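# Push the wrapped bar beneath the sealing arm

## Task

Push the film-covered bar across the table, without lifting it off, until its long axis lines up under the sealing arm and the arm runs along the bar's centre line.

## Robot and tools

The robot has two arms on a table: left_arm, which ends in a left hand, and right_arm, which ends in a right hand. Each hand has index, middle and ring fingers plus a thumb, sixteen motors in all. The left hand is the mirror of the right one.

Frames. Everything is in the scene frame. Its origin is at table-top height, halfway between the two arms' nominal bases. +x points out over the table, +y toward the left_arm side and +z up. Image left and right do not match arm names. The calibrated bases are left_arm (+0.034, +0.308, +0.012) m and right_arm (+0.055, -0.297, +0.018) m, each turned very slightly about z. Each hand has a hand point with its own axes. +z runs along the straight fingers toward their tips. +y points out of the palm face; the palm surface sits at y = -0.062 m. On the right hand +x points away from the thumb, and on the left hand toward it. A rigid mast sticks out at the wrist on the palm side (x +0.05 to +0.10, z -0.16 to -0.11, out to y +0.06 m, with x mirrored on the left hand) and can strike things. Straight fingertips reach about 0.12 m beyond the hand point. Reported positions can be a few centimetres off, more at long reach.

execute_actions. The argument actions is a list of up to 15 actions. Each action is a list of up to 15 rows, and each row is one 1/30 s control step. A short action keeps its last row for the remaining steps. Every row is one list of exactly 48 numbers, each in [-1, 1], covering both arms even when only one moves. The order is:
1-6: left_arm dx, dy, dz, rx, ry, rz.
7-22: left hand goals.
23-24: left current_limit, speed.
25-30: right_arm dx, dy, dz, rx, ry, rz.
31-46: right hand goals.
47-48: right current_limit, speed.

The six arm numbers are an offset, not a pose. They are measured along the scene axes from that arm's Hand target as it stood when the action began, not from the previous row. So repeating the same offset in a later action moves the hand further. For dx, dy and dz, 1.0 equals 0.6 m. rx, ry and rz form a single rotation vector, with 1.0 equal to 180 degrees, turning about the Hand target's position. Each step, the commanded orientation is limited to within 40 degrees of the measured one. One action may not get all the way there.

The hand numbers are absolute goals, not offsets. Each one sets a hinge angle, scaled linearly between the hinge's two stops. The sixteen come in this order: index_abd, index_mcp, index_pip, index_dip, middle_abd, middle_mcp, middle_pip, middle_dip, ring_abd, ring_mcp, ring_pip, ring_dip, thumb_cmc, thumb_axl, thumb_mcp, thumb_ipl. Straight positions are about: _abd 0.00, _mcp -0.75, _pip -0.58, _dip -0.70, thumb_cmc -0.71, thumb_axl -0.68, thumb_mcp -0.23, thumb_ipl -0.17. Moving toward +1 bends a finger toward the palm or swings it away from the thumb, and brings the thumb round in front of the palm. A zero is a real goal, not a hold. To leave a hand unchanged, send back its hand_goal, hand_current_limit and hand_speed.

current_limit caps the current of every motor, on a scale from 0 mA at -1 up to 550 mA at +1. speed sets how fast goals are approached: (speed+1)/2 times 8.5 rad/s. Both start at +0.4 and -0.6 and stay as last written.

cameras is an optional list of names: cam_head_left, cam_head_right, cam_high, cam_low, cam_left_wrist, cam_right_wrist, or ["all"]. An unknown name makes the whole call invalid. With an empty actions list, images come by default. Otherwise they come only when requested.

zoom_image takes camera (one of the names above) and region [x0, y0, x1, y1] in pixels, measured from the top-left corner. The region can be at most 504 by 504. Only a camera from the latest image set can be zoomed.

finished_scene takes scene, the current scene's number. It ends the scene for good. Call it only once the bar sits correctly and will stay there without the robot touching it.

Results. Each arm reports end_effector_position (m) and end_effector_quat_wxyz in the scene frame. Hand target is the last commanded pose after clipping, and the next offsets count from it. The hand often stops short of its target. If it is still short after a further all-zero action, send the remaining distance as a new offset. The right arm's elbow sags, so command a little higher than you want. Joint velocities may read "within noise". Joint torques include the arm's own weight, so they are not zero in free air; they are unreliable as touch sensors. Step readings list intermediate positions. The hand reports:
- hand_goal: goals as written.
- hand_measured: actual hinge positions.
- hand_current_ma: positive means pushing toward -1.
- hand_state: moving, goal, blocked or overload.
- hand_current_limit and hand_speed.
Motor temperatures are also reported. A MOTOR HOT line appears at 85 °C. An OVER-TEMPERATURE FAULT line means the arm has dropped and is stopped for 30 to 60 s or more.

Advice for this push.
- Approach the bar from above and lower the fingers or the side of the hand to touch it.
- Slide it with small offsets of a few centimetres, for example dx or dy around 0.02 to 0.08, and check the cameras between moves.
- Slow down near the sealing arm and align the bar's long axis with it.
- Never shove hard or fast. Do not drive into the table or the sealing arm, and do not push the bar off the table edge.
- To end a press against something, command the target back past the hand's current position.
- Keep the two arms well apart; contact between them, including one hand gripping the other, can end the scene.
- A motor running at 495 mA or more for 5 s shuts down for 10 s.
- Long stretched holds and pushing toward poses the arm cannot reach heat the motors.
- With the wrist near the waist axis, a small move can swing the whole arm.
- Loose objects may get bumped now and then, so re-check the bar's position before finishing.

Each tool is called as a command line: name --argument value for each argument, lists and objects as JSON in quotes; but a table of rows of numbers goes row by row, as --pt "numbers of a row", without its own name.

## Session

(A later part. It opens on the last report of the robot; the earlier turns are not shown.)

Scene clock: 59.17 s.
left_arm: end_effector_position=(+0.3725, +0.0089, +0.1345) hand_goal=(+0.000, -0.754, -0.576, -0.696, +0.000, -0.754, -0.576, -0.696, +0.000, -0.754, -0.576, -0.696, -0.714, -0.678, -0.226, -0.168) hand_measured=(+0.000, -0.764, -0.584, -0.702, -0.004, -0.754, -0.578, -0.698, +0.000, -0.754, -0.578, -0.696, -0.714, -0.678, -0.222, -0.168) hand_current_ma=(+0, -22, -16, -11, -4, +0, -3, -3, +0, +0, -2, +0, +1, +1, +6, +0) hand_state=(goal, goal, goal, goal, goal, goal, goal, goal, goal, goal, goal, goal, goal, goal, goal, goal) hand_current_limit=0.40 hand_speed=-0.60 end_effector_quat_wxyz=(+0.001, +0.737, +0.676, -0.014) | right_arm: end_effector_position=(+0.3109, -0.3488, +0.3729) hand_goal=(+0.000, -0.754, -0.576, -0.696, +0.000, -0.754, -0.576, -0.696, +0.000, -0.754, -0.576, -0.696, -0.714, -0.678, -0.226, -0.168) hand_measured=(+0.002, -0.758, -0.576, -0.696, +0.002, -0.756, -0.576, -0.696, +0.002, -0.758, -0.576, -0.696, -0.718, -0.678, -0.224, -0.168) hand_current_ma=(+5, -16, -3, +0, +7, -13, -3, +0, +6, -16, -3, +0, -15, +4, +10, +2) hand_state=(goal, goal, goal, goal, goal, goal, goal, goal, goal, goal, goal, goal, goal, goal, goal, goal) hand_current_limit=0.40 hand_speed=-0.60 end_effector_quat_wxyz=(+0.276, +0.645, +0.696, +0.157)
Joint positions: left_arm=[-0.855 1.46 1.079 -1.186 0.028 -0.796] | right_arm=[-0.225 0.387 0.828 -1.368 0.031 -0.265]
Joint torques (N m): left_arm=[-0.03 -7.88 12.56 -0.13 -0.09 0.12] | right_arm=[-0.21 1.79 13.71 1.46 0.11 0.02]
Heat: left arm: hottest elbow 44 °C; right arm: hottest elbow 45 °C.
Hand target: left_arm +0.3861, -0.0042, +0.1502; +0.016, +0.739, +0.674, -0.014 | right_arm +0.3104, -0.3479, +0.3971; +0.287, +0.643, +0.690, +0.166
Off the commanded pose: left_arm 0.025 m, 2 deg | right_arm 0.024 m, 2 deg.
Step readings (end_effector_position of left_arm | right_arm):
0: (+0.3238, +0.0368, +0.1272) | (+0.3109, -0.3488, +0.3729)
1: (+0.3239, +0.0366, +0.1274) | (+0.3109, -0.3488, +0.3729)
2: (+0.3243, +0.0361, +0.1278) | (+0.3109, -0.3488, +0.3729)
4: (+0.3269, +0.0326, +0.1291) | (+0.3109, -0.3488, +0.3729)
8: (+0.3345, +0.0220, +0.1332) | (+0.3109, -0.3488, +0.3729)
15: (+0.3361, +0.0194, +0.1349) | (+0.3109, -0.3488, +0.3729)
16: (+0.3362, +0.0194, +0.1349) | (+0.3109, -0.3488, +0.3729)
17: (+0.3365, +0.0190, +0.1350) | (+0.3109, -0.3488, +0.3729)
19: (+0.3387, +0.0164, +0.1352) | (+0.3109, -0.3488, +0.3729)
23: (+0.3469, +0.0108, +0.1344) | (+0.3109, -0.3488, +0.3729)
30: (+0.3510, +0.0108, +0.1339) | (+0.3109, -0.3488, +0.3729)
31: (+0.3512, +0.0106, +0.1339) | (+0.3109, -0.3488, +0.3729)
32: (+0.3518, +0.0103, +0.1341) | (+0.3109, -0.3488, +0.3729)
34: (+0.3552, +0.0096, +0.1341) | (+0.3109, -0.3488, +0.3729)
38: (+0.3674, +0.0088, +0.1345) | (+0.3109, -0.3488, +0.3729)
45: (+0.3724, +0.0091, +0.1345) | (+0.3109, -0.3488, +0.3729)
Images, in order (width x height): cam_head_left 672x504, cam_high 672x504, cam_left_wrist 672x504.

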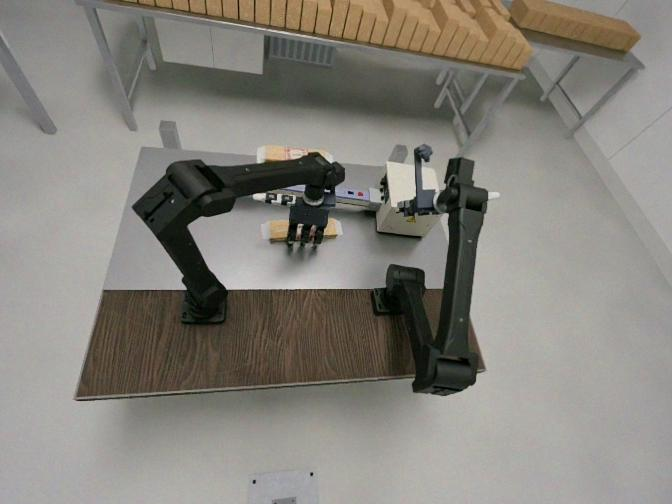

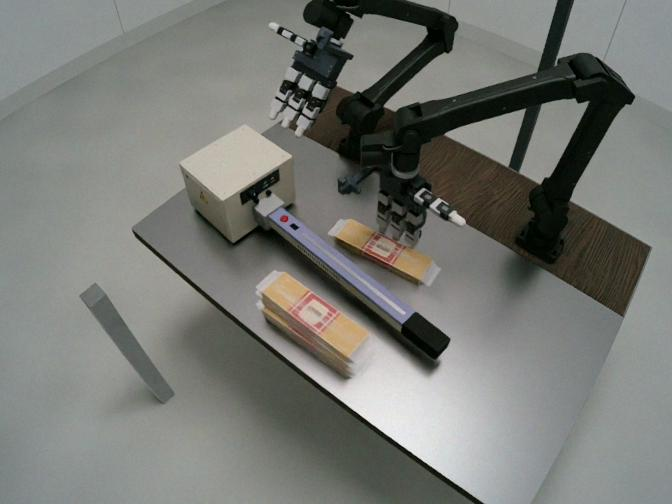

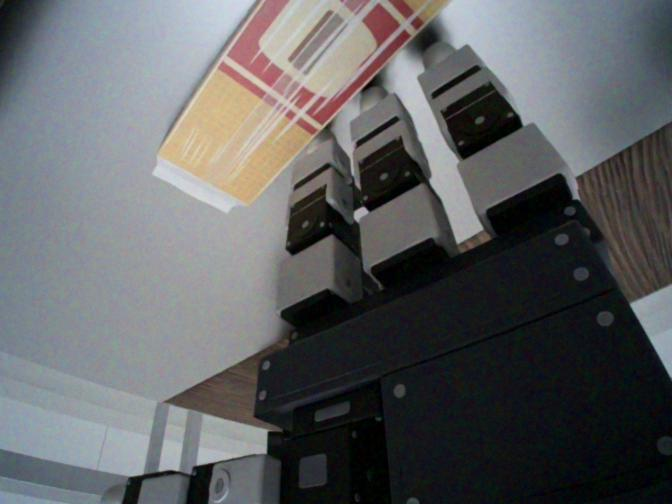

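execute_actions --actions '[[[0.035,-0.003,0.0,0,0,0,0,-0.754,-0.576,-0.696,0,-0.754,-0.576,-0.696,0,-0.754,-0.576,-0.696,-0.714,-0.678,-0.226,-0.168,0.4,-0.6,0,0,0,0,0,0,0,-0.754,-0.576,-0.696,0,-0.754,-0.576,-0.696,0,-0.754,-0.576,-0.696,-0.714,-0.678,-0.226,-0.168,0.4,-0.6]],[[0.035,-0.003,0.0,0,0,0,0,-0.754,-0.576,-0.696,0,-0.754,-0.576,-0.696,0,-0.754,-0.576,-0.696,-0.714,-0.678,-0.226,-0.168,0.4,-0.6,0,0,0,0,0,0,0,-0.754,-0.576,-0.696,0,-0.754,-0.576,-0.696,0,-0.754,-0.576,-0.696,-0.714,-0.678,-0.226,-0.168,0.4,-0.6]],[[0.035,-0.003,0.0,0,0,0,0,-0.754,-0.576,-0.696,0,-0.754,-0.576,-0.696,0,-0.754,-0.576,-0.696,-0.714,-0.678,-0.226,-0.168,0.4,-0.6,0,0,0,0,0,0,0,-0.754,-0.576,-0.696,0,-0.754,-0.576,-0.696,0,-0.754,-0.576,-0.696,-0.714,-0.678,-0.226,-0.168,0.4,-0.6]]]' --cameras '["cam_high","cam_head_left","cam_left_wrist"]'

zoom_image --camera "cam_high" --region '[290, 190, 450, 320]'

zoom_image --camera "cam_head_left" --region '[240, 160, 380, 260]'

Scene clock: 62.53 s.
left_arm: end_effector_position=(+0.4337, +0.0010, +0.1345) hand_goal=(+0.000, -0.754, -0.576, -0.696, +0.000, -0.754, -0.576, -0.696, +0.000, -0.754, -0.576, -0.696, -0.714, -0.678, -0.226, -0.168) hand_measured=(+0.000, -0.758, -0.580, -0.700, -0.002, -0.756, -0.578, -0.698, +0.000, -0.754, -0.578, -0.696, -0.714, -0.678, -0.222, -0.168) hand_current_ma=(+0, -6, -8, -7, -3, -3, -3, -3, +0, +0, -2, +0, +1, +1, +6, +0) hand_state=(goal, goal, goal, goal, goal, goal, goal, goal, goal, goal, goal, goal, goal, goal, goal, goal) hand_current_limit=0.40 hand_speed=-0.60 end_effector_quat_wxyz=(+0.001, +0.737, +0.675, -0.016) | right_arm: end_effector_position=(+0.3109, -0.3488, +0.3729) hand_goal=(+0.000, -0.754, -0.576, -0.696, +0.000, -0.754, -0.576, -0.696, +0.000, -0.754, -0.576, -0.696, -0.714, -0.678, -0.226, -0.168) hand_measured=(+0.002, -0.758, -0.576, -0.696, +0.002, -0.756, -0.576, -0.696, +0.002, -0.758, -0.576, -0.696, -0.718, -0.678, -0.224, -0.168) hand_current_ma=(+5, -16, -3, +0, +7, -13, -3, +0, +6, -16, -3, +0, -15, +4, +10, +2) hand_state=(goal, goal, goal, goal, goal, goal, goal, goal, goal, goal, goal, goal, goal, goal, goal, goal) hand_current_limit=0.40 hand_speed=-0.60 end_effector_quat_wxyz=(+0.276, +0.645, +0.696, +0.157)
Joint positions: left_arm=[-0.759 1.577 1.212 -1.205 0.032 -0.698] | right_arm=[-0.225 0.387 0.828 -1.368 0.031 -0.265]
Joint torques (N m): left_arm=[-0.26 -9.47 12.7 -0.17 -0.07 0.1] | right_arm=[-0.38 0.91 13.63 1.68 0.12 0.11]
Heat: left arm: hottest elbow 44 °C; right arm: hottest elbow 46 °C.
Hand target: left_arm +0.4490, -0.0096, +0.1500; +0.016, +0.739, +0.674, -0.015 | right_arm +0.3104, -0.3479, +0.3971; +0.287, +0.643, +0.690, +0.166
Off the commanded pose: left_arm 0.024 m, 2 deg | right_arm 0.024 m, 2 deg.
Step readings (end_effector_position of left_arm | right_arm):
0: (+0.3725, +0.0089, +0.1345) | (+0.3109, -0.3488, +0.3729)
1: (+0.3726, +0.0087, +0.1345) | (+0.3109, -0.3488, +0.3729)
2: (+0.3736, +0.0089, +0.1346) | (+0.3109, -0.3488, +0.3729)
4: (+0.3767, +0.0075, +0.1347) | (+0.3109, -0.3488, +0.3729)
8: (+0.3874, +0.0061, +0.1343) | (+0.3109, -0.3488, +0.3729)
15: (+0.3926, +0.0064, +0.1343) | (+0.3109, -0.3488, +0.3729)
16: (+0.3928, +0.0063, +0.1345) | (+0.3109, -0.3488, +0.3729)
17: (+0.3937, +0.0065, +0.1345) | (+0.3109, -0.3488, +0.3729)
19: (+0.3970, +0.0053, +0.1347) | (+0.3109, -0.3488, +0.3729)
23: (+0.4079, +0.0037, +0.1344) | (+0.3109, -0.3488, +0.3729)
30: (+0.4133, +0.0040, +0.1345) | (+0.3109, -0.3488, +0.3729)
31: (+0.4134, +0.0038, +0.1346) | (+0.3109, -0.3488, +0.3729)
32: (+0.4144, +0.0039, +0.1348) | (+0.3109, -0.3488, +0.3729)
34: (+0.4175, +0.0029, +0.1347) | (+0.3109, -0.3488, +0.3729)
38: (+0.4282, +0.0009, +0.1344) | (+0.3109, -0.3488, +0.3729)
45: (+0.4337, +0.0012, +0.1345) | (+0.3109, -0.3488, +0.3729)
Images, in order (width x height): cam_head_left 672x504, cam_high 672x504, cam_left_wrist 672x504.

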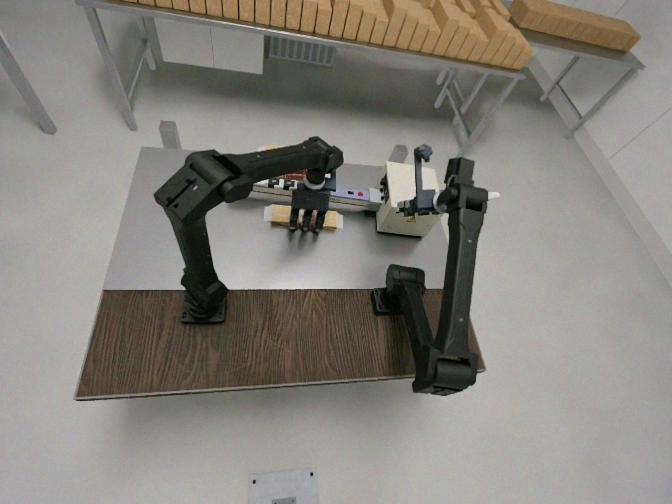

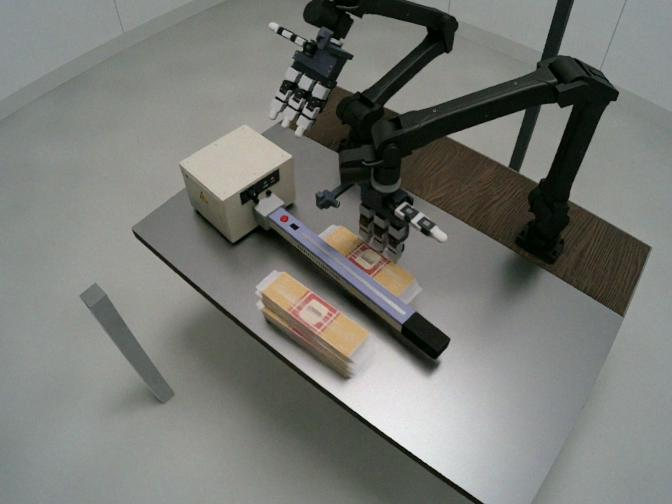

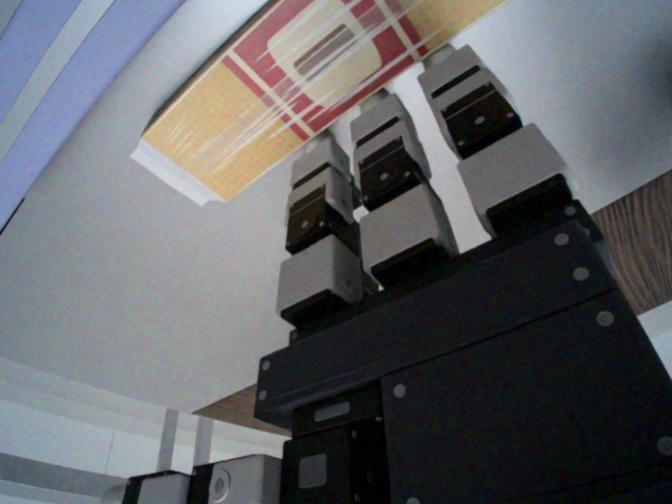

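Scaled by 3.150 from the camera's 672x504 image, which has a finer 960x720 frame.

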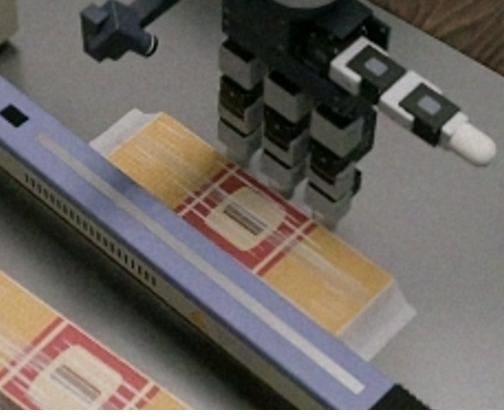

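Scaled by 3.600 from the camera's 672x504 image, which has a finer 960x720 frame.

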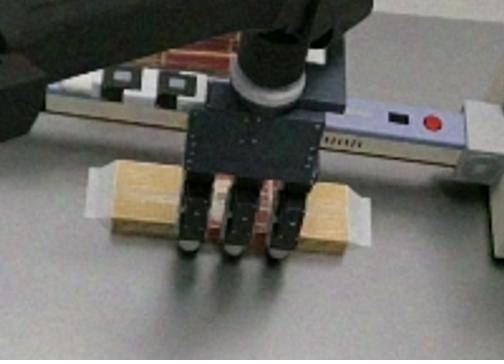

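execute_actions --actions '[[[0.035,-0.003,0.0,0,0,0,0,-0.754,-0.576,-0.696,0,-0.754,-0.576,-0.696,0,-0.754,-0.576,-0.696,-0.714,-0.678,-0.226,-0.168,0.4,-0.6,0,0,0,0,0,0,0,-0.754,-0.576,-0.696,0,-0.754,-0.576,-0.696,0,-0.754,-0.576,-0.696,-0.714,-0.678,-0.226,-0.168,0.4,-0.6]],[[0.035,-0.003,0.0,0,0,0,0,-0.754,-0.576,-0.696,0,-0.754,-0.576,-0.696,0,-0.754,-0.576,-0.696,-0.714,-0.678,-0.226,-0.168,0.4,-0.6,0,0,0,0,0,0,0,-0.754,-0.576,-0.696,0,-0.754,-0.576,-0.696,0,-0.754,-0.576,-0.696,-0.714,-0.678,-0.226,-0.168,0.4,-0.6]],[[0.035,-0.003,0.0,0,0,0,0,-0.754,-0.576,-0.696,0,-0.754,-0.576,-0.696,0,-0.754,-0.576,-0.696,-0.714,-0.678,-0.226,-0.168,0.4,-0.6,0,0,0,0,0,0,0,-0.754,-0.576,-0.696,0,-0.754,-0.576,-0.696,0,-0.754,-0.576,-0.696,-0.714,-0.678,-0.226,-0.168,0.4,-0.6]]]' --cameras '["cam_high","cam_head_left","cam_left_wrist"]'

zoom_image --camera "cam_high" --region '[290, 210, 430, 330]'

zoom_image --camera "cam_head_left" --region '[240, 160, 380, 260]'

Scene clock: 65.73 s.
left_arm: end_effector_position=(+0.4961, -0.0069, +0.1350) hand_goal=(+0.000, -0.754, -0.576, -0.696, +0.000, -0.754, -0.576, -0.696, +0.000, -0.754, -0.576, -0.696, -0.714, -0.678, -0.226, -0.168) hand_measured=(+0.000, -0.758, -0.580, -0.700, -0.002, -0.756, -0.578, -0.698, +0.000, -0.754, -0.578, -0.696, -0.714, -0.678, -0.222, -0.168) hand_current_ma=(+0, -5, -7, -6, -3, -3, -3, -3, +0, +0, -2, +0, +1, +1, +6, +0) hand_state=(goal, goal, goal, goal, goal, goal, goal, goal, goal, goal, goal, goal, goal, goal, goal, goal) hand_current_limit=0.40 hand_speed=-0.60 end_effector_quat_wxyz=(+0.002, +0.738, +0.675, -0.017) | right_arm: end_effector_position=(+0.3109, -0.3488, +0.3729) hand_goal=(+0.000, -0.754, -0.576, -0.696, +0.000, -0.754, -0.576, -0.696, +0.000, -0.754, -0.576, -0.696, -0.714, -0.678, -0.226, -0.168) hand_measured=(+0.002, -0.758, -0.576, -0.696, +0.002, -0.756, -0.576, -0.696, +0.002, -0.758, -0.576, -0.696, -0.718, -0.678, -0.224, -0.168) hand_current_ma=(+5, -16, -3, +0, +7, -13, -3, +0, +6, -16, -3, +0, -15, +4, +10, +2) hand_state=(goal, goal, goal, goal, goal, goal, goal, goal, goal, goal, goal, goal, goal, goal, goal, goal) hand_current_limit=0.40 hand_speed=-0.60 end_effector_quat_wxyz=(+0.276, +0.645, +0.696, +0.157)
Joint positions: left_arm=[-0.681 1.702 1.37 -1.24 0.034 -0.618] | right_arm=[-0.225 0.387 0.828 -1.368 0.031 -0.265]
Joint torques (N m): left_arm=[0.03 -11.11 12.67 -0.16 -0.06 0.11] | right_arm=[-0.44 1.49 13.39 1.55 0.11 0.06]
Heat: left arm: hottest elbow 45 °C; right arm: hottest elbow 46 °C.
Hand target: left_arm +0.5120, -0.0150, +0.1500; +0.016, +0.738, +0.674, -0.015 | right_arm +0.3104, -0.3479, +0.3971; +0.287, +0.643, +0.690, +0.166
Off the commanded pose: left_arm 0.023 m, 2 deg | right_arm 0.024 m, 2 deg.
Step readings (end_effector_position of left_arm | right_arm):
0: (+0.4337, +0.0010, +0.1345) | (+0.3109, -0.3488, +0.3729)
1: (+0.4338, +0.0009, +0.1347) | (+0.3109, -0.3488, +0.3729)
2: (+0.4349, +0.0012, +0.1349) | (+0.3109, -0.3488, +0.3729)
4: (+0.4378, +0.0002, +0.1349) | (+0.3109, -0.3488, +0.3729)
8: (+0.4490, -0.0020, +0.1346) | (+0.3109, -0.3488, +0.3729)
15: (+0.4544, -0.0016, +0.1348) | (+0.3109, -0.3488, +0.3729)
16: (+0.4545, -0.0017, +0.1347) | (+0.3109, -0.3488, +0.3729)
17: (+0.4557, -0.0013, +0.1349) | (+0.3109, -0.3488, +0.3729)
19: (+0.4586, -0.0024, +0.1350) | (+0.3109, -0.3488, +0.3729)
23: (+0.4698, -0.0047, +0.1349) | (+0.3109, -0.3488, +0.3729)
30: (+0.4752, -0.0042, +0.1347) | (+0.3109, -0.3488, +0.3729)
31: (+0.4754, -0.0042, +0.1348) | (+0.3109, -0.3488, +0.3729)
32: (+0.4765, -0.0039, +0.1349) | (+0.3109, -0.3488, +0.3729)
34: (+0.4794, -0.0051, +0.1352) | (+0.3109, -0.3488, +0.3729)
38: (+0.4905, -0.0073, +0.1350) | (+0.3109, -0.3488, +0.3729)
45: (+0.4962, -0.0069, +0.1348) | (+0.3109, -0.3488, +0.3729)
Images, in order (width x height): cam_head_left 672x504, cam_high 672x504, cam_left_wrist 672x504.

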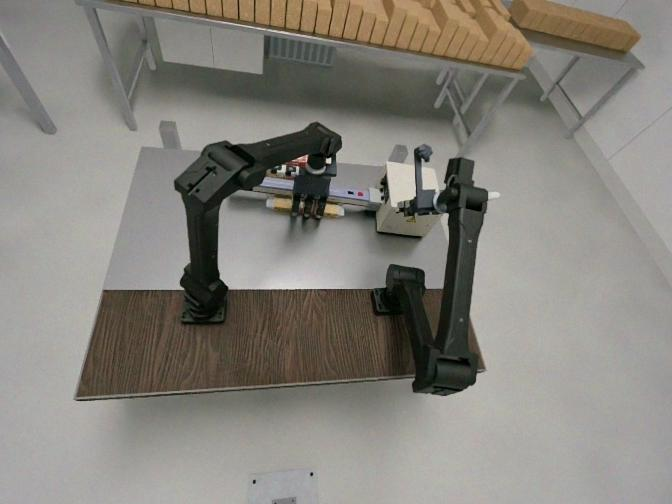

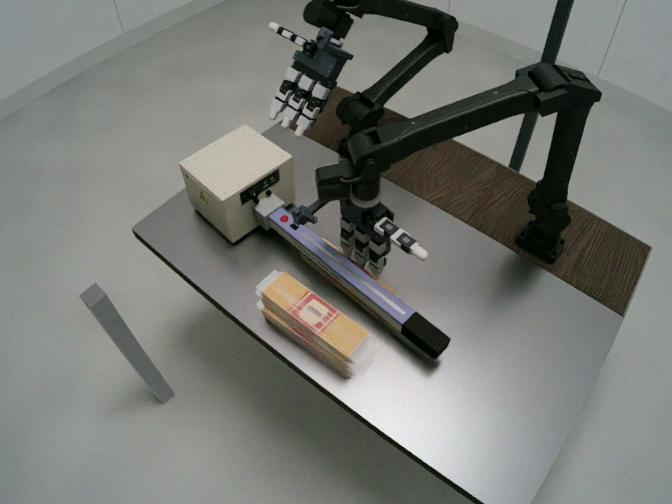

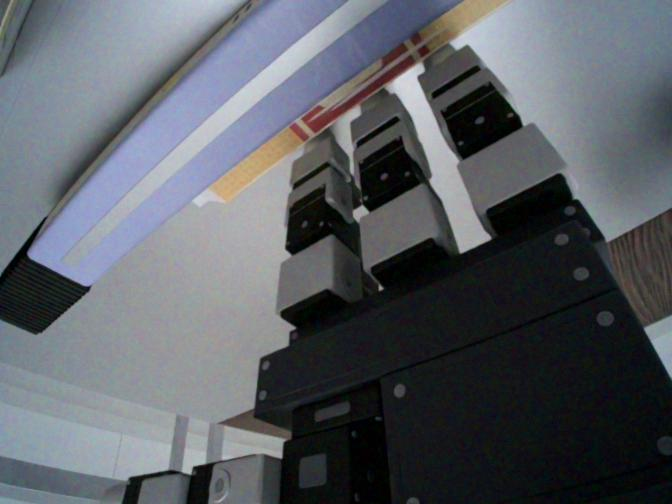

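Scaled by 3.600 from the camera's 672x504 image, which has a finer 960x720 frame.

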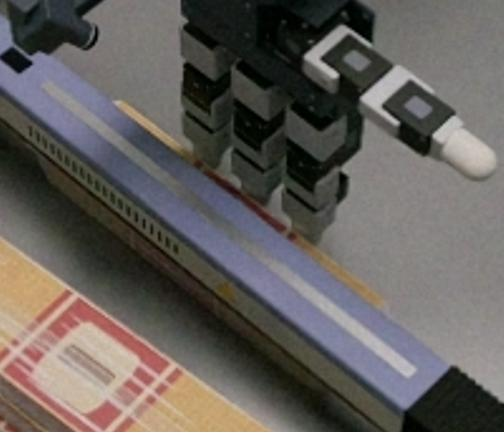

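Scaled by 3.600 from the camera's 672x504 image, which has a finer 960x720 frame.

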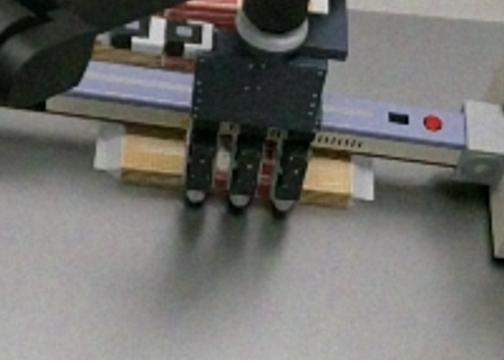

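execute_actions --actions '[[[0.021,-0.002,0.0,0,0,0,0,-0.754,-0.576,-0.696,0,-0.754,-0.576,-0.696,0,-0.754,-0.576,-0.696,-0.714,-0.678,-0.226,-0.168,0.4,-0.6,0,0,0,0,0,0,0,-0.754,-0.576,-0.696,0,-0.754,-0.576,-0.696,0,-0.754,-0.576,-0.696,-0.714,-0.678,-0.226,-0.168,0.4,-0.6]],[[0.019,-0.002,0.0,0,0,0,0,-0.754,-0.576,-0.696,0,-0.754,-0.576,-0.696,0,-0.754,-0.576,-0.696,-0.714,-0.678,-0.226,-0.168,0.4,-0.6,0,0,0,0,0,0,0,-0.754,-0.576,-0.696,0,-0.754,-0.576,-0.696,0,-0.754,-0.576,-0.696,-0.714,-0.678,-0.226,-0.168,0.4,-0.6]]]' --cameras '["cam_high","cam_head_left","cam_left_wrist"]'

zoom_image --camera "cam_high" --region '[290, 210, 430, 330]'

zoom_image --camera "cam_head_left" --region '[240, 160, 380, 260]'

Scene clock: 68.23 s.
left_arm: end_effector_position=(+0.5195, -0.0103, +0.1351) hand_goal=(+0.000, -0.754, -0.576, -0.696, +0.000, -0.754, -0.576, -0.696, +0.000, -0.754, -0.576, -0.696, -0.714, -0.678, -0.226, -0.168) hand_measured=(+0.000, -0.758, -0.580, -0.700, -0.002, -0.756, -0.578, -0.698, +0.000, -0.754, -0.578, -0.696, -0.714, -0.678, -0.222, -0.168) hand_current_ma=(+0, -6, -7, -6, -3, -3, -3, -3, +0, +0, -2, +0, +1, +1, +6, +0) hand_state=(goal, goal, goal, goal, goal, goal, goal, goal, goal, goal, goal, goal, goal, goal, goal, goal) hand_current_limit=0.40 hand_speed=-0.60 end_effector_quat_wxyz=(+0.002, +0.739, +0.674, -0.017) | right_arm: end_effector_position=(+0.3109, -0.3488, +0.3729) hand_goal=(+0.000, -0.754, -0.576, -0.696, +0.000, -0.754, -0.576, -0.696, +0.000, -0.754, -0.576, -0.696, -0.714, -0.678, -0.226, -0.168) hand_measured=(+0.002, -0.758, -0.576, -0.696, +0.002, -0.756, -0.576, -0.696, +0.002, -0.758, -0.576, -0.696, -0.718, -0.678, -0.224, -0.168) hand_current_ma=(+5, -16, -3, +0, +7, -13, -3, +0, +6, -16, -3, +0, -15, +4, +10, +2) hand_state=(goal, goal, goal, goal, goal, goal, goal, goal, goal, goal, goal, goal, goal, goal, goal, goal) hand_current_limit=0.40 hand_speed=-0.60 end_effector_quat_wxyz=(+0.276, +0.645, +0.696, +0.157)
Joint positions: left_arm=[-0.657 1.751 1.438 -1.259 0.034 -0.592] | right_arm=[-0.225 0.387 0.828 -1.368 0.031 -0.265]
Joint torques (N m): left_arm=[0.21 -11.81 12.96 -0.18 -0.04 0.07] | right_arm=[-0.21 1.96 13.68 1.28 0.12 0.07]
Heat: left arm: hottest elbow 45 °C; right arm: hottest elbow 47 °C.
Hand target: left_arm +0.5360, -0.0173, +0.1501; +0.016, +0.739, +0.674, -0.015 | right_arm +0.3104, -0.3479, +0.3971; +0.287, +0.643, +0.690, +0.166
Off the commanded pose: left_arm 0.023 m, 2 deg | right_arm 0.024 m, 2 deg.
Step readings (end_effector_position of left_arm | right_arm):
0: (+0.4961, -0.0069, +0.1350) | (+0.3109, -0.3488, +0.3729)
1: (+0.4962, -0.0070, +0.1352) | (+0.3109, -0.3488, +0.3729)
2: (+0.4968, -0.0067, +0.1353) | (+0.3109, -0.3488, +0.3729)
4: (+0.4988, -0.0073, +0.1353) | (+0.3109, -0.3488, +0.3729)
8: (+0.5046, -0.0089, +0.1347) | (+0.3109, -0.3488, +0.3729)
15: (+0.5078, -0.0088, +0.1349) | (+0.3109, -0.3488, +0.3729)
16: (+0.5080, -0.0089, +0.1348) | (+0.3109, -0.3488, +0.3729)
17: (+0.5083, -0.0090, +0.1349) | (+0.3109, -0.3488, +0.3729)
19: (+0.5100, -0.0097, +0.1350) | (+0.3109, -0.3488, +0.3729)
23: (+0.5162, -0.0107, +0.1351) | (+0.3109, -0.3488, +0.3729)
30: (+0.5195, -0.0102, +0.1351) | (+0.3109, -0.3488, +0.3729)
Images, in order (width x height): cam_head_left 672x504, cam_high 672x504, cam_left_wrist 672x504.

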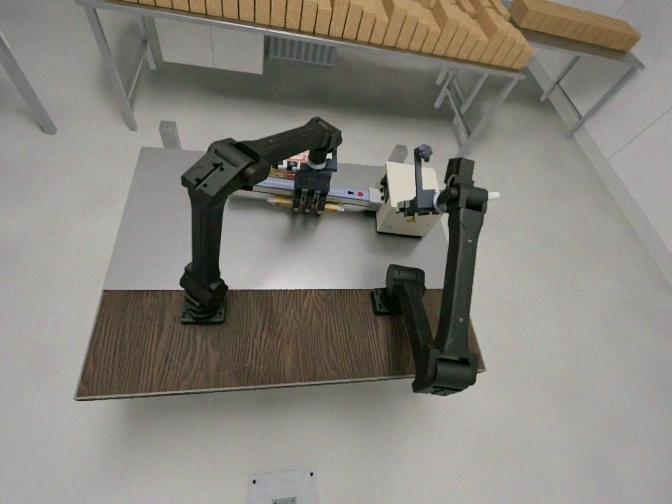

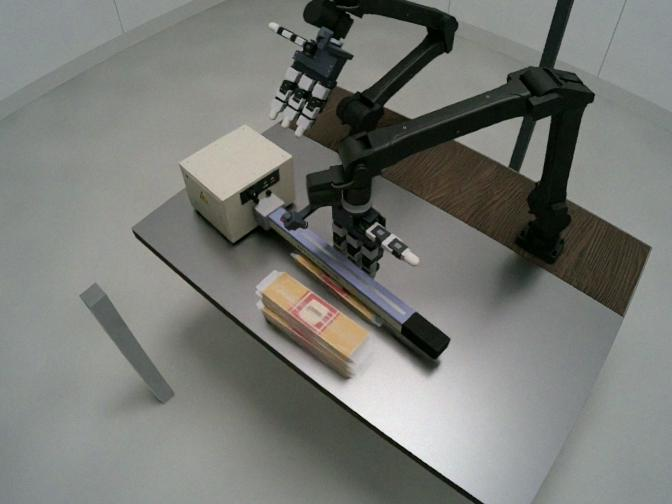

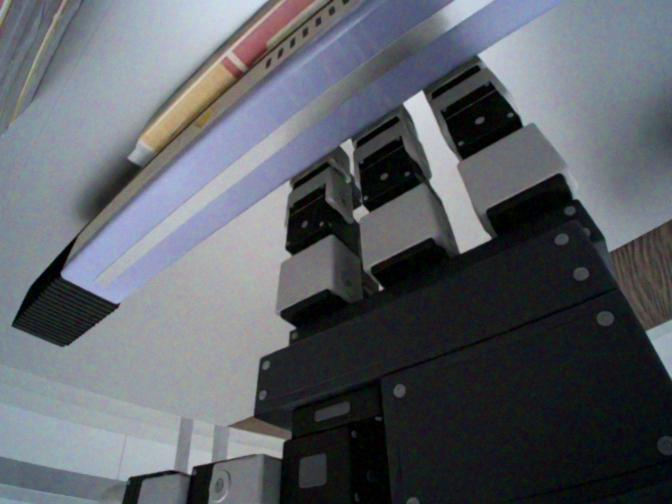

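Scaled by 3.600 from the camera's 672x504 image, which has a finer 960x720 frame.

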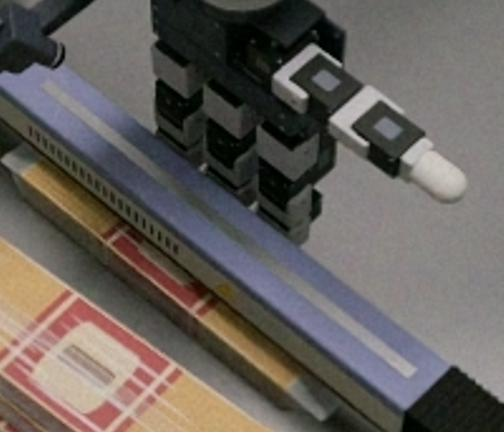

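Scaled by 3.600 from the camera's 672x504 image, which has a finer 960x720 frame.

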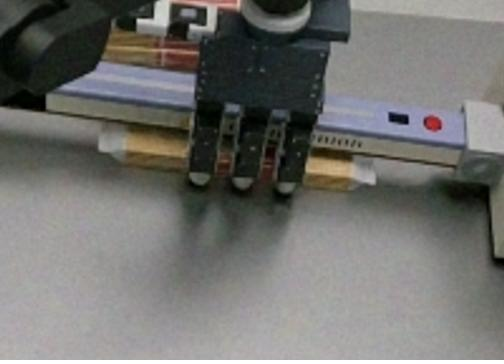

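zoom_image --camera "cam_high" --region '[320, 255, 370, 305]'

zoom_image --camera "cam_head_left" --region '[260, 180, 310, 220]'

Scaled by 10.080 from the camera's 672x504 image, which has a finer 960x720 frame.

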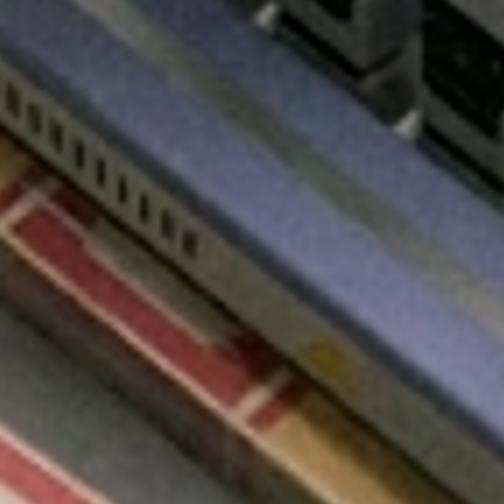

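Scaled by 10.080 from the camera's 672x504 image, which has a finer 960x720 frame.

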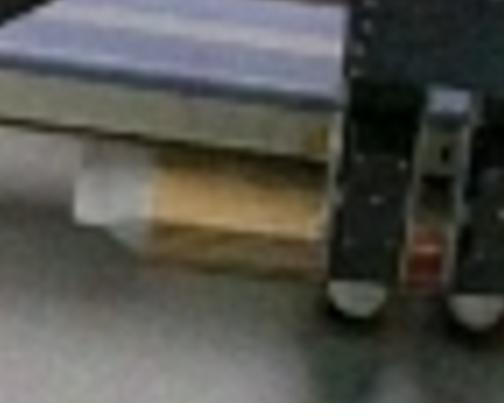

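execute_actions --actions '[[[0.0115,-0.001,0.0,0,0,0,0,-0.754,-0.576,-0.696,0,-0.754,-0.576,-0.696,0,-0.754,-0.576,-0.696,-0.714,-0.678,-0.226,-0.168,0.4,-0.6,0,0,0,0,0,0,0,-0.754,-0.576,-0.696,0,-0.754,-0.576,-0.696,0,-0.754,-0.576,-0.696,-0.714,-0.678,-0.226,-0.168,0.4,-0.6]]]' --cameras '["cam_high","cam_head_left","cam_head_right"]'

zoom_image --camera "cam_high" --region '[320, 255, 370, 305]'

zoom_image --camera "cam_head_left" --region '[260, 180, 310, 220]'

zoom_image --camera "cam_head_right" --region '[265, 180, 365, 230]'

zoom_image --camera "cam_high" --region '[280, 220, 410, 340]'

Scene clock: 75.33 s.
left_arm: end_effector_position=(+0.5257, -0.0116, +0.1351) hand_goal=(+0.000, -0.754, -0.576, -0.696, +0.000, -0.754, -0.576, -0.696, +0.000, -0.754, -0.576, -0.696, -0.714, -0.678, -0.226, -0.168) hand_measured=(+0.000, -0.758, -0.580, -0.700, -0.002, -0.756, -0.578, -0.698, +0.000, -0.754, -0.578, -0.696, -0.714, -0.678, -0.222, -0.168) hand_current_ma=(+0, -6, -7, -6, -3, -3, -3, -3, +0, +0, -2, +0, +1, +1, +6, +0) hand_state=(goal, goal, goal, goal, goal, goal, goal, goal, goal, goal, goal, goal, goal, goal, goal, goal) hand_current_limit=0.40 hand_speed=-0.60 end_effector_quat_wxyz=(+0.001, +0.739, +0.673, -0.017) | right_arm: end_effector_position=(+0.3109, -0.3488, +0.3729) hand_goal=(+0.000, -0.754, -0.576, -0.696, +0.000, -0.754, -0.576, -0.696, +0.000, -0.754, -0.576, -0.696, -0.714, -0.678, -0.226, -0.168) hand_measured=(+0.002, -0.758, -0.576, -0.696, +0.002, -0.756, -0.576, -0.696, +0.002, -0.758, -0.576, -0.696, -0.718, -0.678, -0.224, -0.168) hand_current_ma=(+5, -16, -3, +0, +7, -13, -3, +0, +6, -16, -3, +0, -15, +4, +10, +2) hand_state=(goal, goal, goal, goal, goal, goal, goal, goal, goal, goal, goal, goal, goal, goal, goal, goal) hand_current_limit=0.40 hand_speed=-0.60 end_effector_quat_wxyz=(+0.276, +0.645, +0.696, +0.157)
Joint positions: left_arm=[-0.651 1.766 1.458 -1.266 0.034 -0.585] | right_arm=[-0.225 0.387 0.828 -1.368 0.031 -0.265]
Joint torques (N m): left_arm=[0.21 -11.81 12.97 -0.16 -0.04 0.08] | right_arm=[0.15 1.44 13.65 1.59 0.15 0.07]
Heat: left arm: hottest elbow 46 °C; right arm: hottest elbow 47 °C.
Hand target: left_arm +0.5430, -0.0181, +0.1501; +0.016, +0.739, +0.674, -0.015 | right_arm +0.3104, -0.3479, +0.3971; +0.287, +0.643, +0.690, +0.166
Off the commanded pose: left_arm 0.024 m, 2 deg | right_arm 0.024 m, 2 deg.
Step readings (end_effector_position of left_arm | right_arm):
0: (+0.5195, -0.0103, +0.1351) | (+0.3109, -0.3488, +0.3729)
1: (+0.5196, -0.0104, +0.1353) | (+0.3109, -0.3488, +0.3729)
2: (+0.5197, -0.0105, +0.1353) | (+0.3109, -0.3488, +0.3729)
4: (+0.5206, -0.0108, +0.1350) | (+0.3109, -0.3488, +0.3729)
8: (+0.5239, -0.0117, +0.1350) | (+0.3109, -0.3488, +0.3729)
15: (+0.5257, -0.0116, +0.1351) | (+0.3109, -0.3488, +0.3729)
Images, in order (width x height): cam_head_left 672x504, cam_head_right 672x504, cam_high 672x504.

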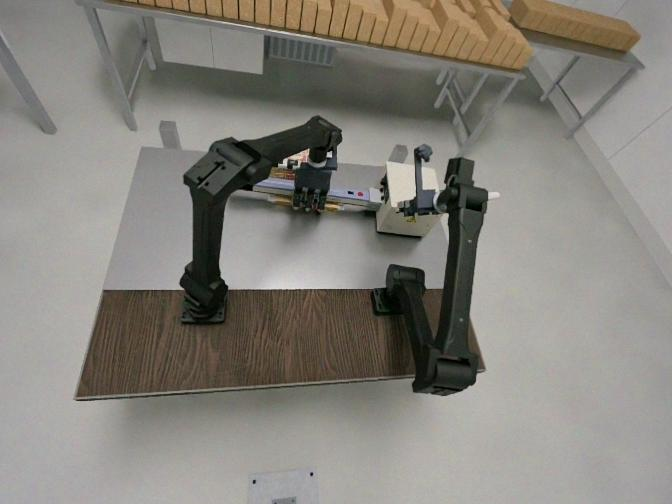

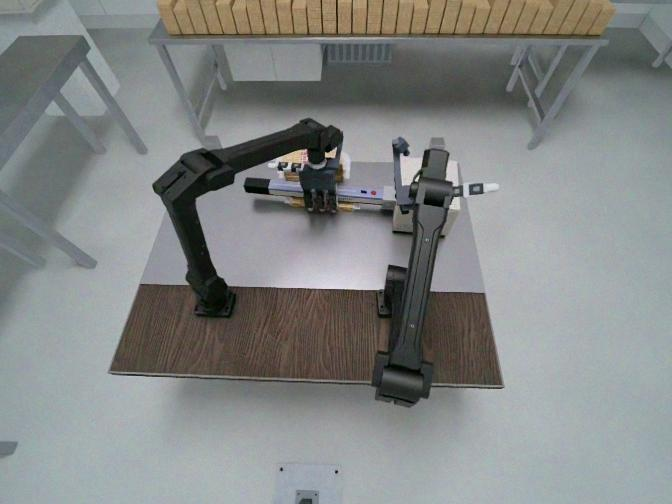

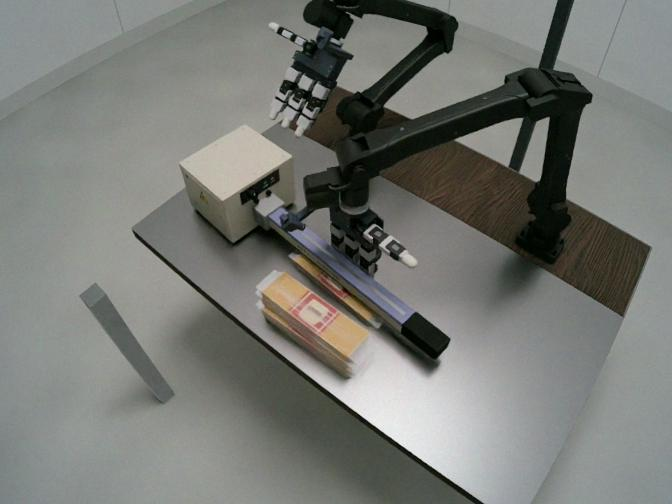

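Scaled by 10.080 from the camera's 672x504 image, which has a finer 960x720 frame.

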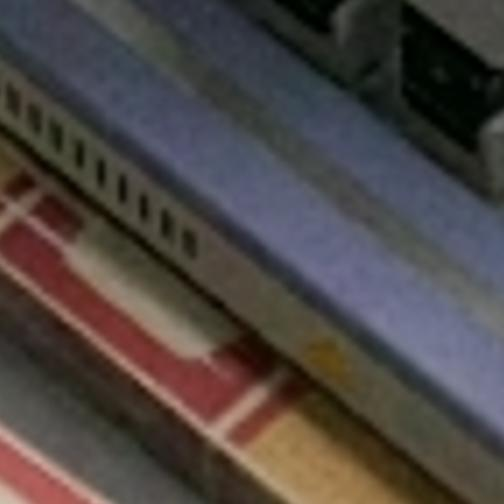

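Scaled by 10.080 from the camera's 672x504 image, which has a finer 960x720 frame.

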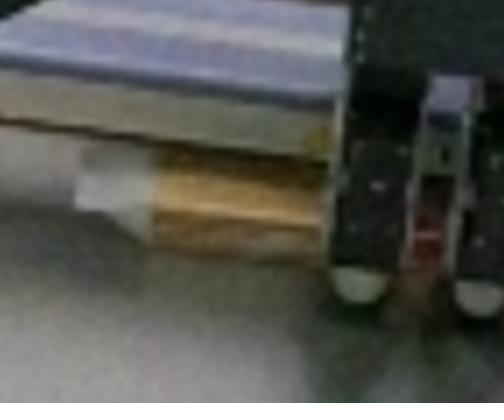

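Scaled by 5.040 from the camera's 672x504 image, which has a finer 960x720 frame.

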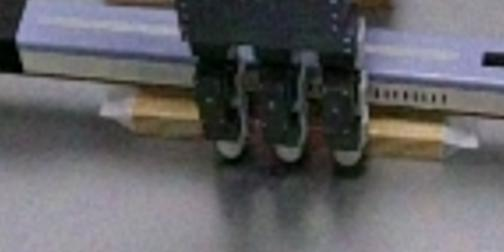

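Scaled by 3.877 from the camera's 672x504 image, which has a finer 960x720 frame.

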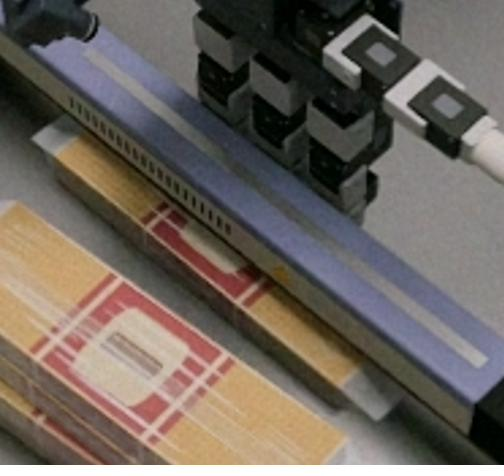

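zoom_image --camera "cam_high" --region '[290, 290, 340, 340]'

zoom_image --camera "cam_high" --region '[285, 250, 385, 350]'

Scaled by 10.080 from the camera's 672x504 image, which has a finer 960x720 frame.

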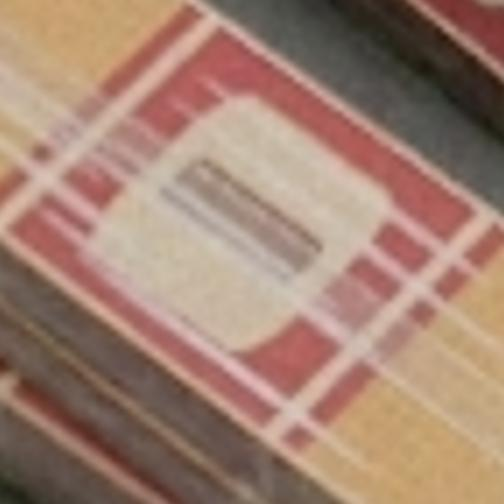

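Scaled by 5.040 from the camera's 672x504 image, which has a finer 960x720 frame.

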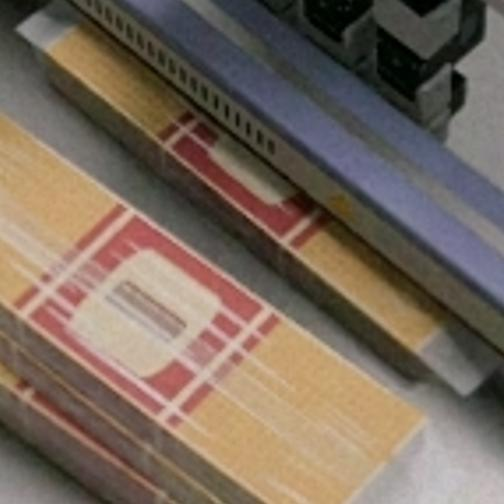

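execute_actions --actions '[[[-0.045,0.003,0,0,0,0,0,-0.754,-0.576,-0.696,0,-0.754,-0.576,-0.696,0,-0.754,-0.576,-0.696,-0.714,-0.678,-0.226,-0.168,0.4,-0.6,0,0,0,0,0,0,0,-0.754,-0.576,-0.696,0,-0.754,-0.576,-0.696,0,-0.754,-0.576,-0.696,-0.714,-0.678,-0.226,-0.168,0.4,-0.6]],[[-0.07,0.01,0.02,0,0,0,0,-0.754,-0.576,-0.696,0,-0.754,-0.576,-0.696,0,-0.754,-0.576,-0.696,-0.714,-0.678,-0.226,-0.168,0.4,-0.6,0,0,0,0,0,0,0,-0.754,-0.576,-0.696,0,-0.754,-0.576,-0.696,0,-0.754,-0.576,-0.696,-0.714,-0.678,-0.226,-0.168,0.4,-0.6]],[[-0.08,0.08,0.05,0,0,0,0,-0.754,-0.576,-0.696,0,-0.754,-0.576,-0.696,0,-0.754,-0.576,-0.696,-0.714,-0.678,-0.226,-0.168,0.4,-0.6,0,0,0,0,0,0,0,-0.754,-0.576,-0.696,0,-0.754,-0.576,-0.696,0,-0.754,-0.576,-0.696,-0.714,-0.678,-0.226,-0.168,0.4,-0.6]],[[-0.08,0.1,0.05,0,0,0,0,-0.754,-0.576,-0.696,0,-0.754,-0.576,-0.696,0,-0.754,-0.576,-0.696,-0.714,-0.678,-0.226,-0.168,0.4,-0.6,0,0,0,0,0,0,0,-0.754,-0.576,-0.696,0,-0.754,-0.576,-0.696,0,-0.754,-0.576,-0.696,-0.714,-0.678,-0.226,-0.168,0.4,-0.6]]]' --cameras '["cam_high","cam_head_left","cam_head_right"]'

zoom_image --camera "cam_head_left" --region '[260, 170, 360, 230]'

zoom_image --camera "cam_high" --region '[280, 220, 410, 340]'

Scene clock: 82.17 s.
left_arm: end_effector_position=(+0.3778, +0.0948, +0.2233) hand_goal=(+0.000, -0.754, -0.576, -0.696, +0.000, -0.754, -0.576, -0.696, +0.000, -0.754, -0.576, -0.696, -0.714, -0.678, -0.226, -0.168) hand_measured=(+0.000, -0.752, -0.578, -0.698, -0.002, -0.752, -0.578, -0.698, +0.000, -0.752, -0.578, -0.696, -0.712, -0.678, -0.222, -0.168) hand_current_ma=(+0, +3, -1, -3, -2, +3, -1, -3, +0, +3, -1, +0, +1, +1, +6, +0) hand_state=(goal, goal, goal, goal, goal, goal, goal, goal, goal, goal, goal, goal, goal, goal, goal, goal) hand_current_limit=0.40 hand_speed=-0.60 end_effector_quat_wxyz=(+0.023, +0.738, +0.674, -0.014) | right_arm: end_effector_position=(+0.3109, -0.3488, +0.3729) hand_goal=(+0.000, -0.754, -0.576, -0.696, +0.000, -0.754, -0.576, -0.696, +0.000, -0.754, -0.576, -0.696, -0.714, -0.678, -0.226, -0.168) hand_measured=(+0.002, -0.758, -0.576, -0.696, +0.002, -0.756, -0.576, -0.696, +0.002, -0.758, -0.576, -0.696, -0.718, -0.678, -0.224, -0.168) hand_current_ma=(+5, -16, -3, +0, +7, -13, -3, +0, +6, -16, -3, +0, -15, +4, +10, +2) hand_state=(goal, goal, goal, goal, goal, goal, goal, goal, goal, goal, goal, goal, goal, goal, goal, goal) hand_current_limit=0.40 hand_speed=-0.60 end_effector_quat_wxyz=(+0.276, +0.645, +0.696, +0.157)
Joint positions: left_arm=[-0.681 1.217 1.084 -1.395 0.033 -0.618] | right_arm=[-0.225 0.387 0.828 -1.368 0.031 -0.265]
Joint torques (N m): left_arm=[-0.03 -5.42 8.88 -0.17 0 0.06] | right_arm=[-0.85 2.43 13.57 1.16 0.07 0.11]
Heat: left arm: hottest elbow 46 °C; right arm: hottest elbow 48 °C.
Hand target: left_arm +0.3778, +0.0978, +0.2220; +0.016, +0.739, +0.674, -0.015 | right_arm +0.3104, -0.3479, +0.3971; +0.287, +0.643, +0.690, +0.166
Off the commanded pose: left_arm 0.003 m, 1 deg | right_arm 0.024 m, 2 deg.
Step readings (end_effector_position of left_arm | right_arm):
0: (+0.5257, -0.0116, +0.1351) | (+0.3109, -0.3488, +0.3729)
1: (+0.5257, -0.0116, +0.1351) | (+0.3109, -0.3488, +0.3729)
2: (+0.5257, -0.0116, +0.1351) | (+0.3109, -0.3488, +0.3729)
4: (+0.5255, -0.0119, +0.1353) | (+0.3109, -0.3488, +0.3729)
8: (+0.5216, -0.0112, +0.1353) | (+0.3109, -0.3488, +0.3729)
15: (+0.5175, -0.0124, +0.1384) | (+0.3109, -0.3488, +0.3729)
16: (+0.5169, -0.0121, +0.1384) | (+0.3109, -0.3488, +0.3729)
17: (+0.5146, -0.0117, +0.1382) | (+0.3109, -0.3488, +0.3729)
19: (+0.5045, -0.0070, +0.1371) | (+0.3109, -0.3488, +0.3729)
23: (+0.4827, -0.0050, +0.1423) | (+0.3109, -0.3488, +0.3729)
30: (+0.4748, -0.0116, +0.1576) | (+0.3109, -0.3488, +0.3729)
31: (+0.4742, -0.0111, +0.1573) | (+0.3109, -0.3488, +0.3729)
32: (+0.4717, -0.0087, +0.1561) | (+0.3109, -0.3488, +0.3729)
34: (+0.4591, +0.0029, +0.1538) | (+0.3109, -0.3488, +0.3729)
38: (+0.4330, +0.0268, +0.1644) | (+0.3109, -0.3488, +0.3729)
45: (+0.4273, +0.0320, +0.1941) | (+0.3109, -0.3488, +0.3729)
46: (+0.4267, +0.0327, +0.1938) | (+0.3109, -0.3488, +0.3729)
47: (+0.4244, +0.0354, +0.1924) | (+0.3109, -0.3488, +0.3729)
49: (+0.4124, +0.0491, +0.1887) | (+0.3109, -0.3488, +0.3729)
53: (+0.3864, +0.0826, +0.1968) | (+0.3109, -0.3488, +0.3729)
60: (+0.3785, +0.0945, +0.2237) | (+0.3109, -0.3488, +0.3729)
Images, in order (width x height): cam_head_left 672x504, cam_head_right 672x504, cam_high 672x504.

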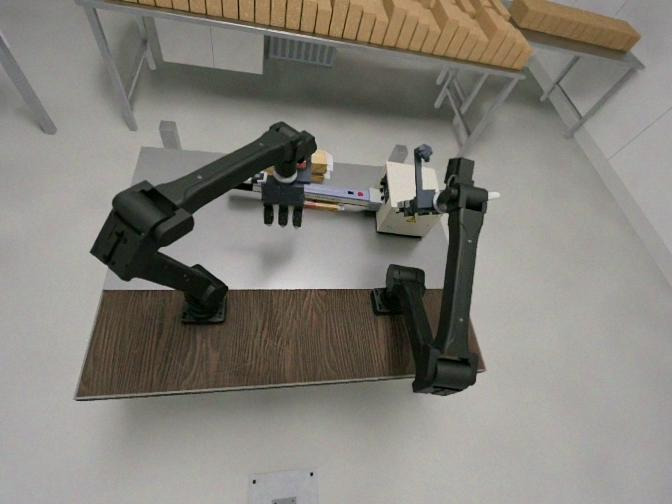

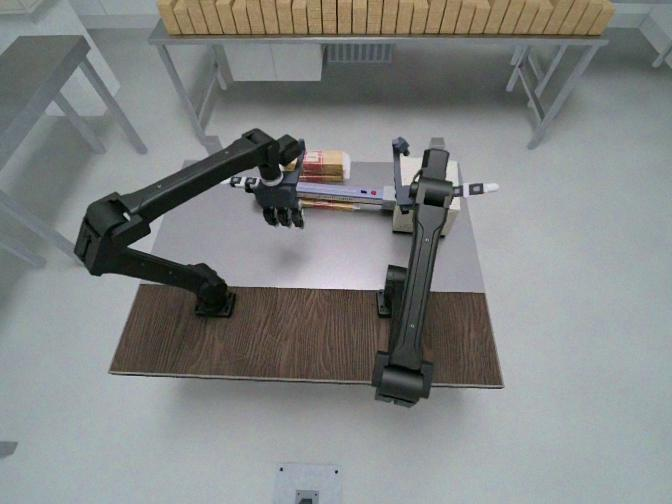

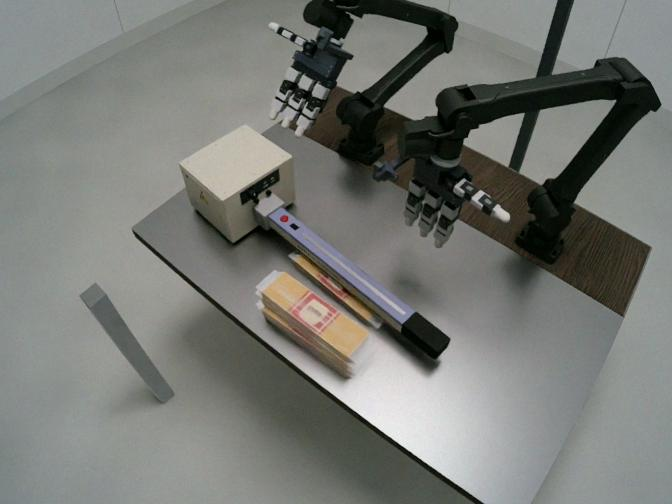

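Scaled by 5.040 from the camera's 672x504 image, which has a finer 960x720 frame.

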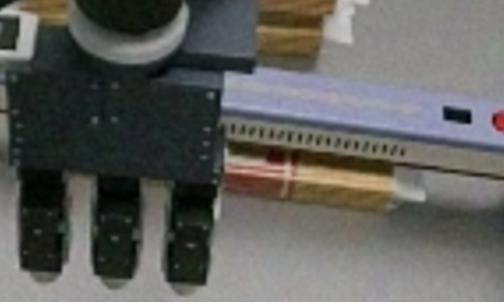

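Scaled by 3.877 from the camera's 672x504 image, which has a finer 960x720 frame.

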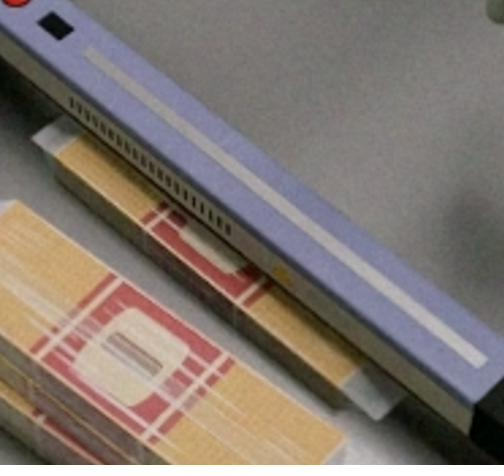

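finished_scene --scene 2

The scene is finished: the task was done.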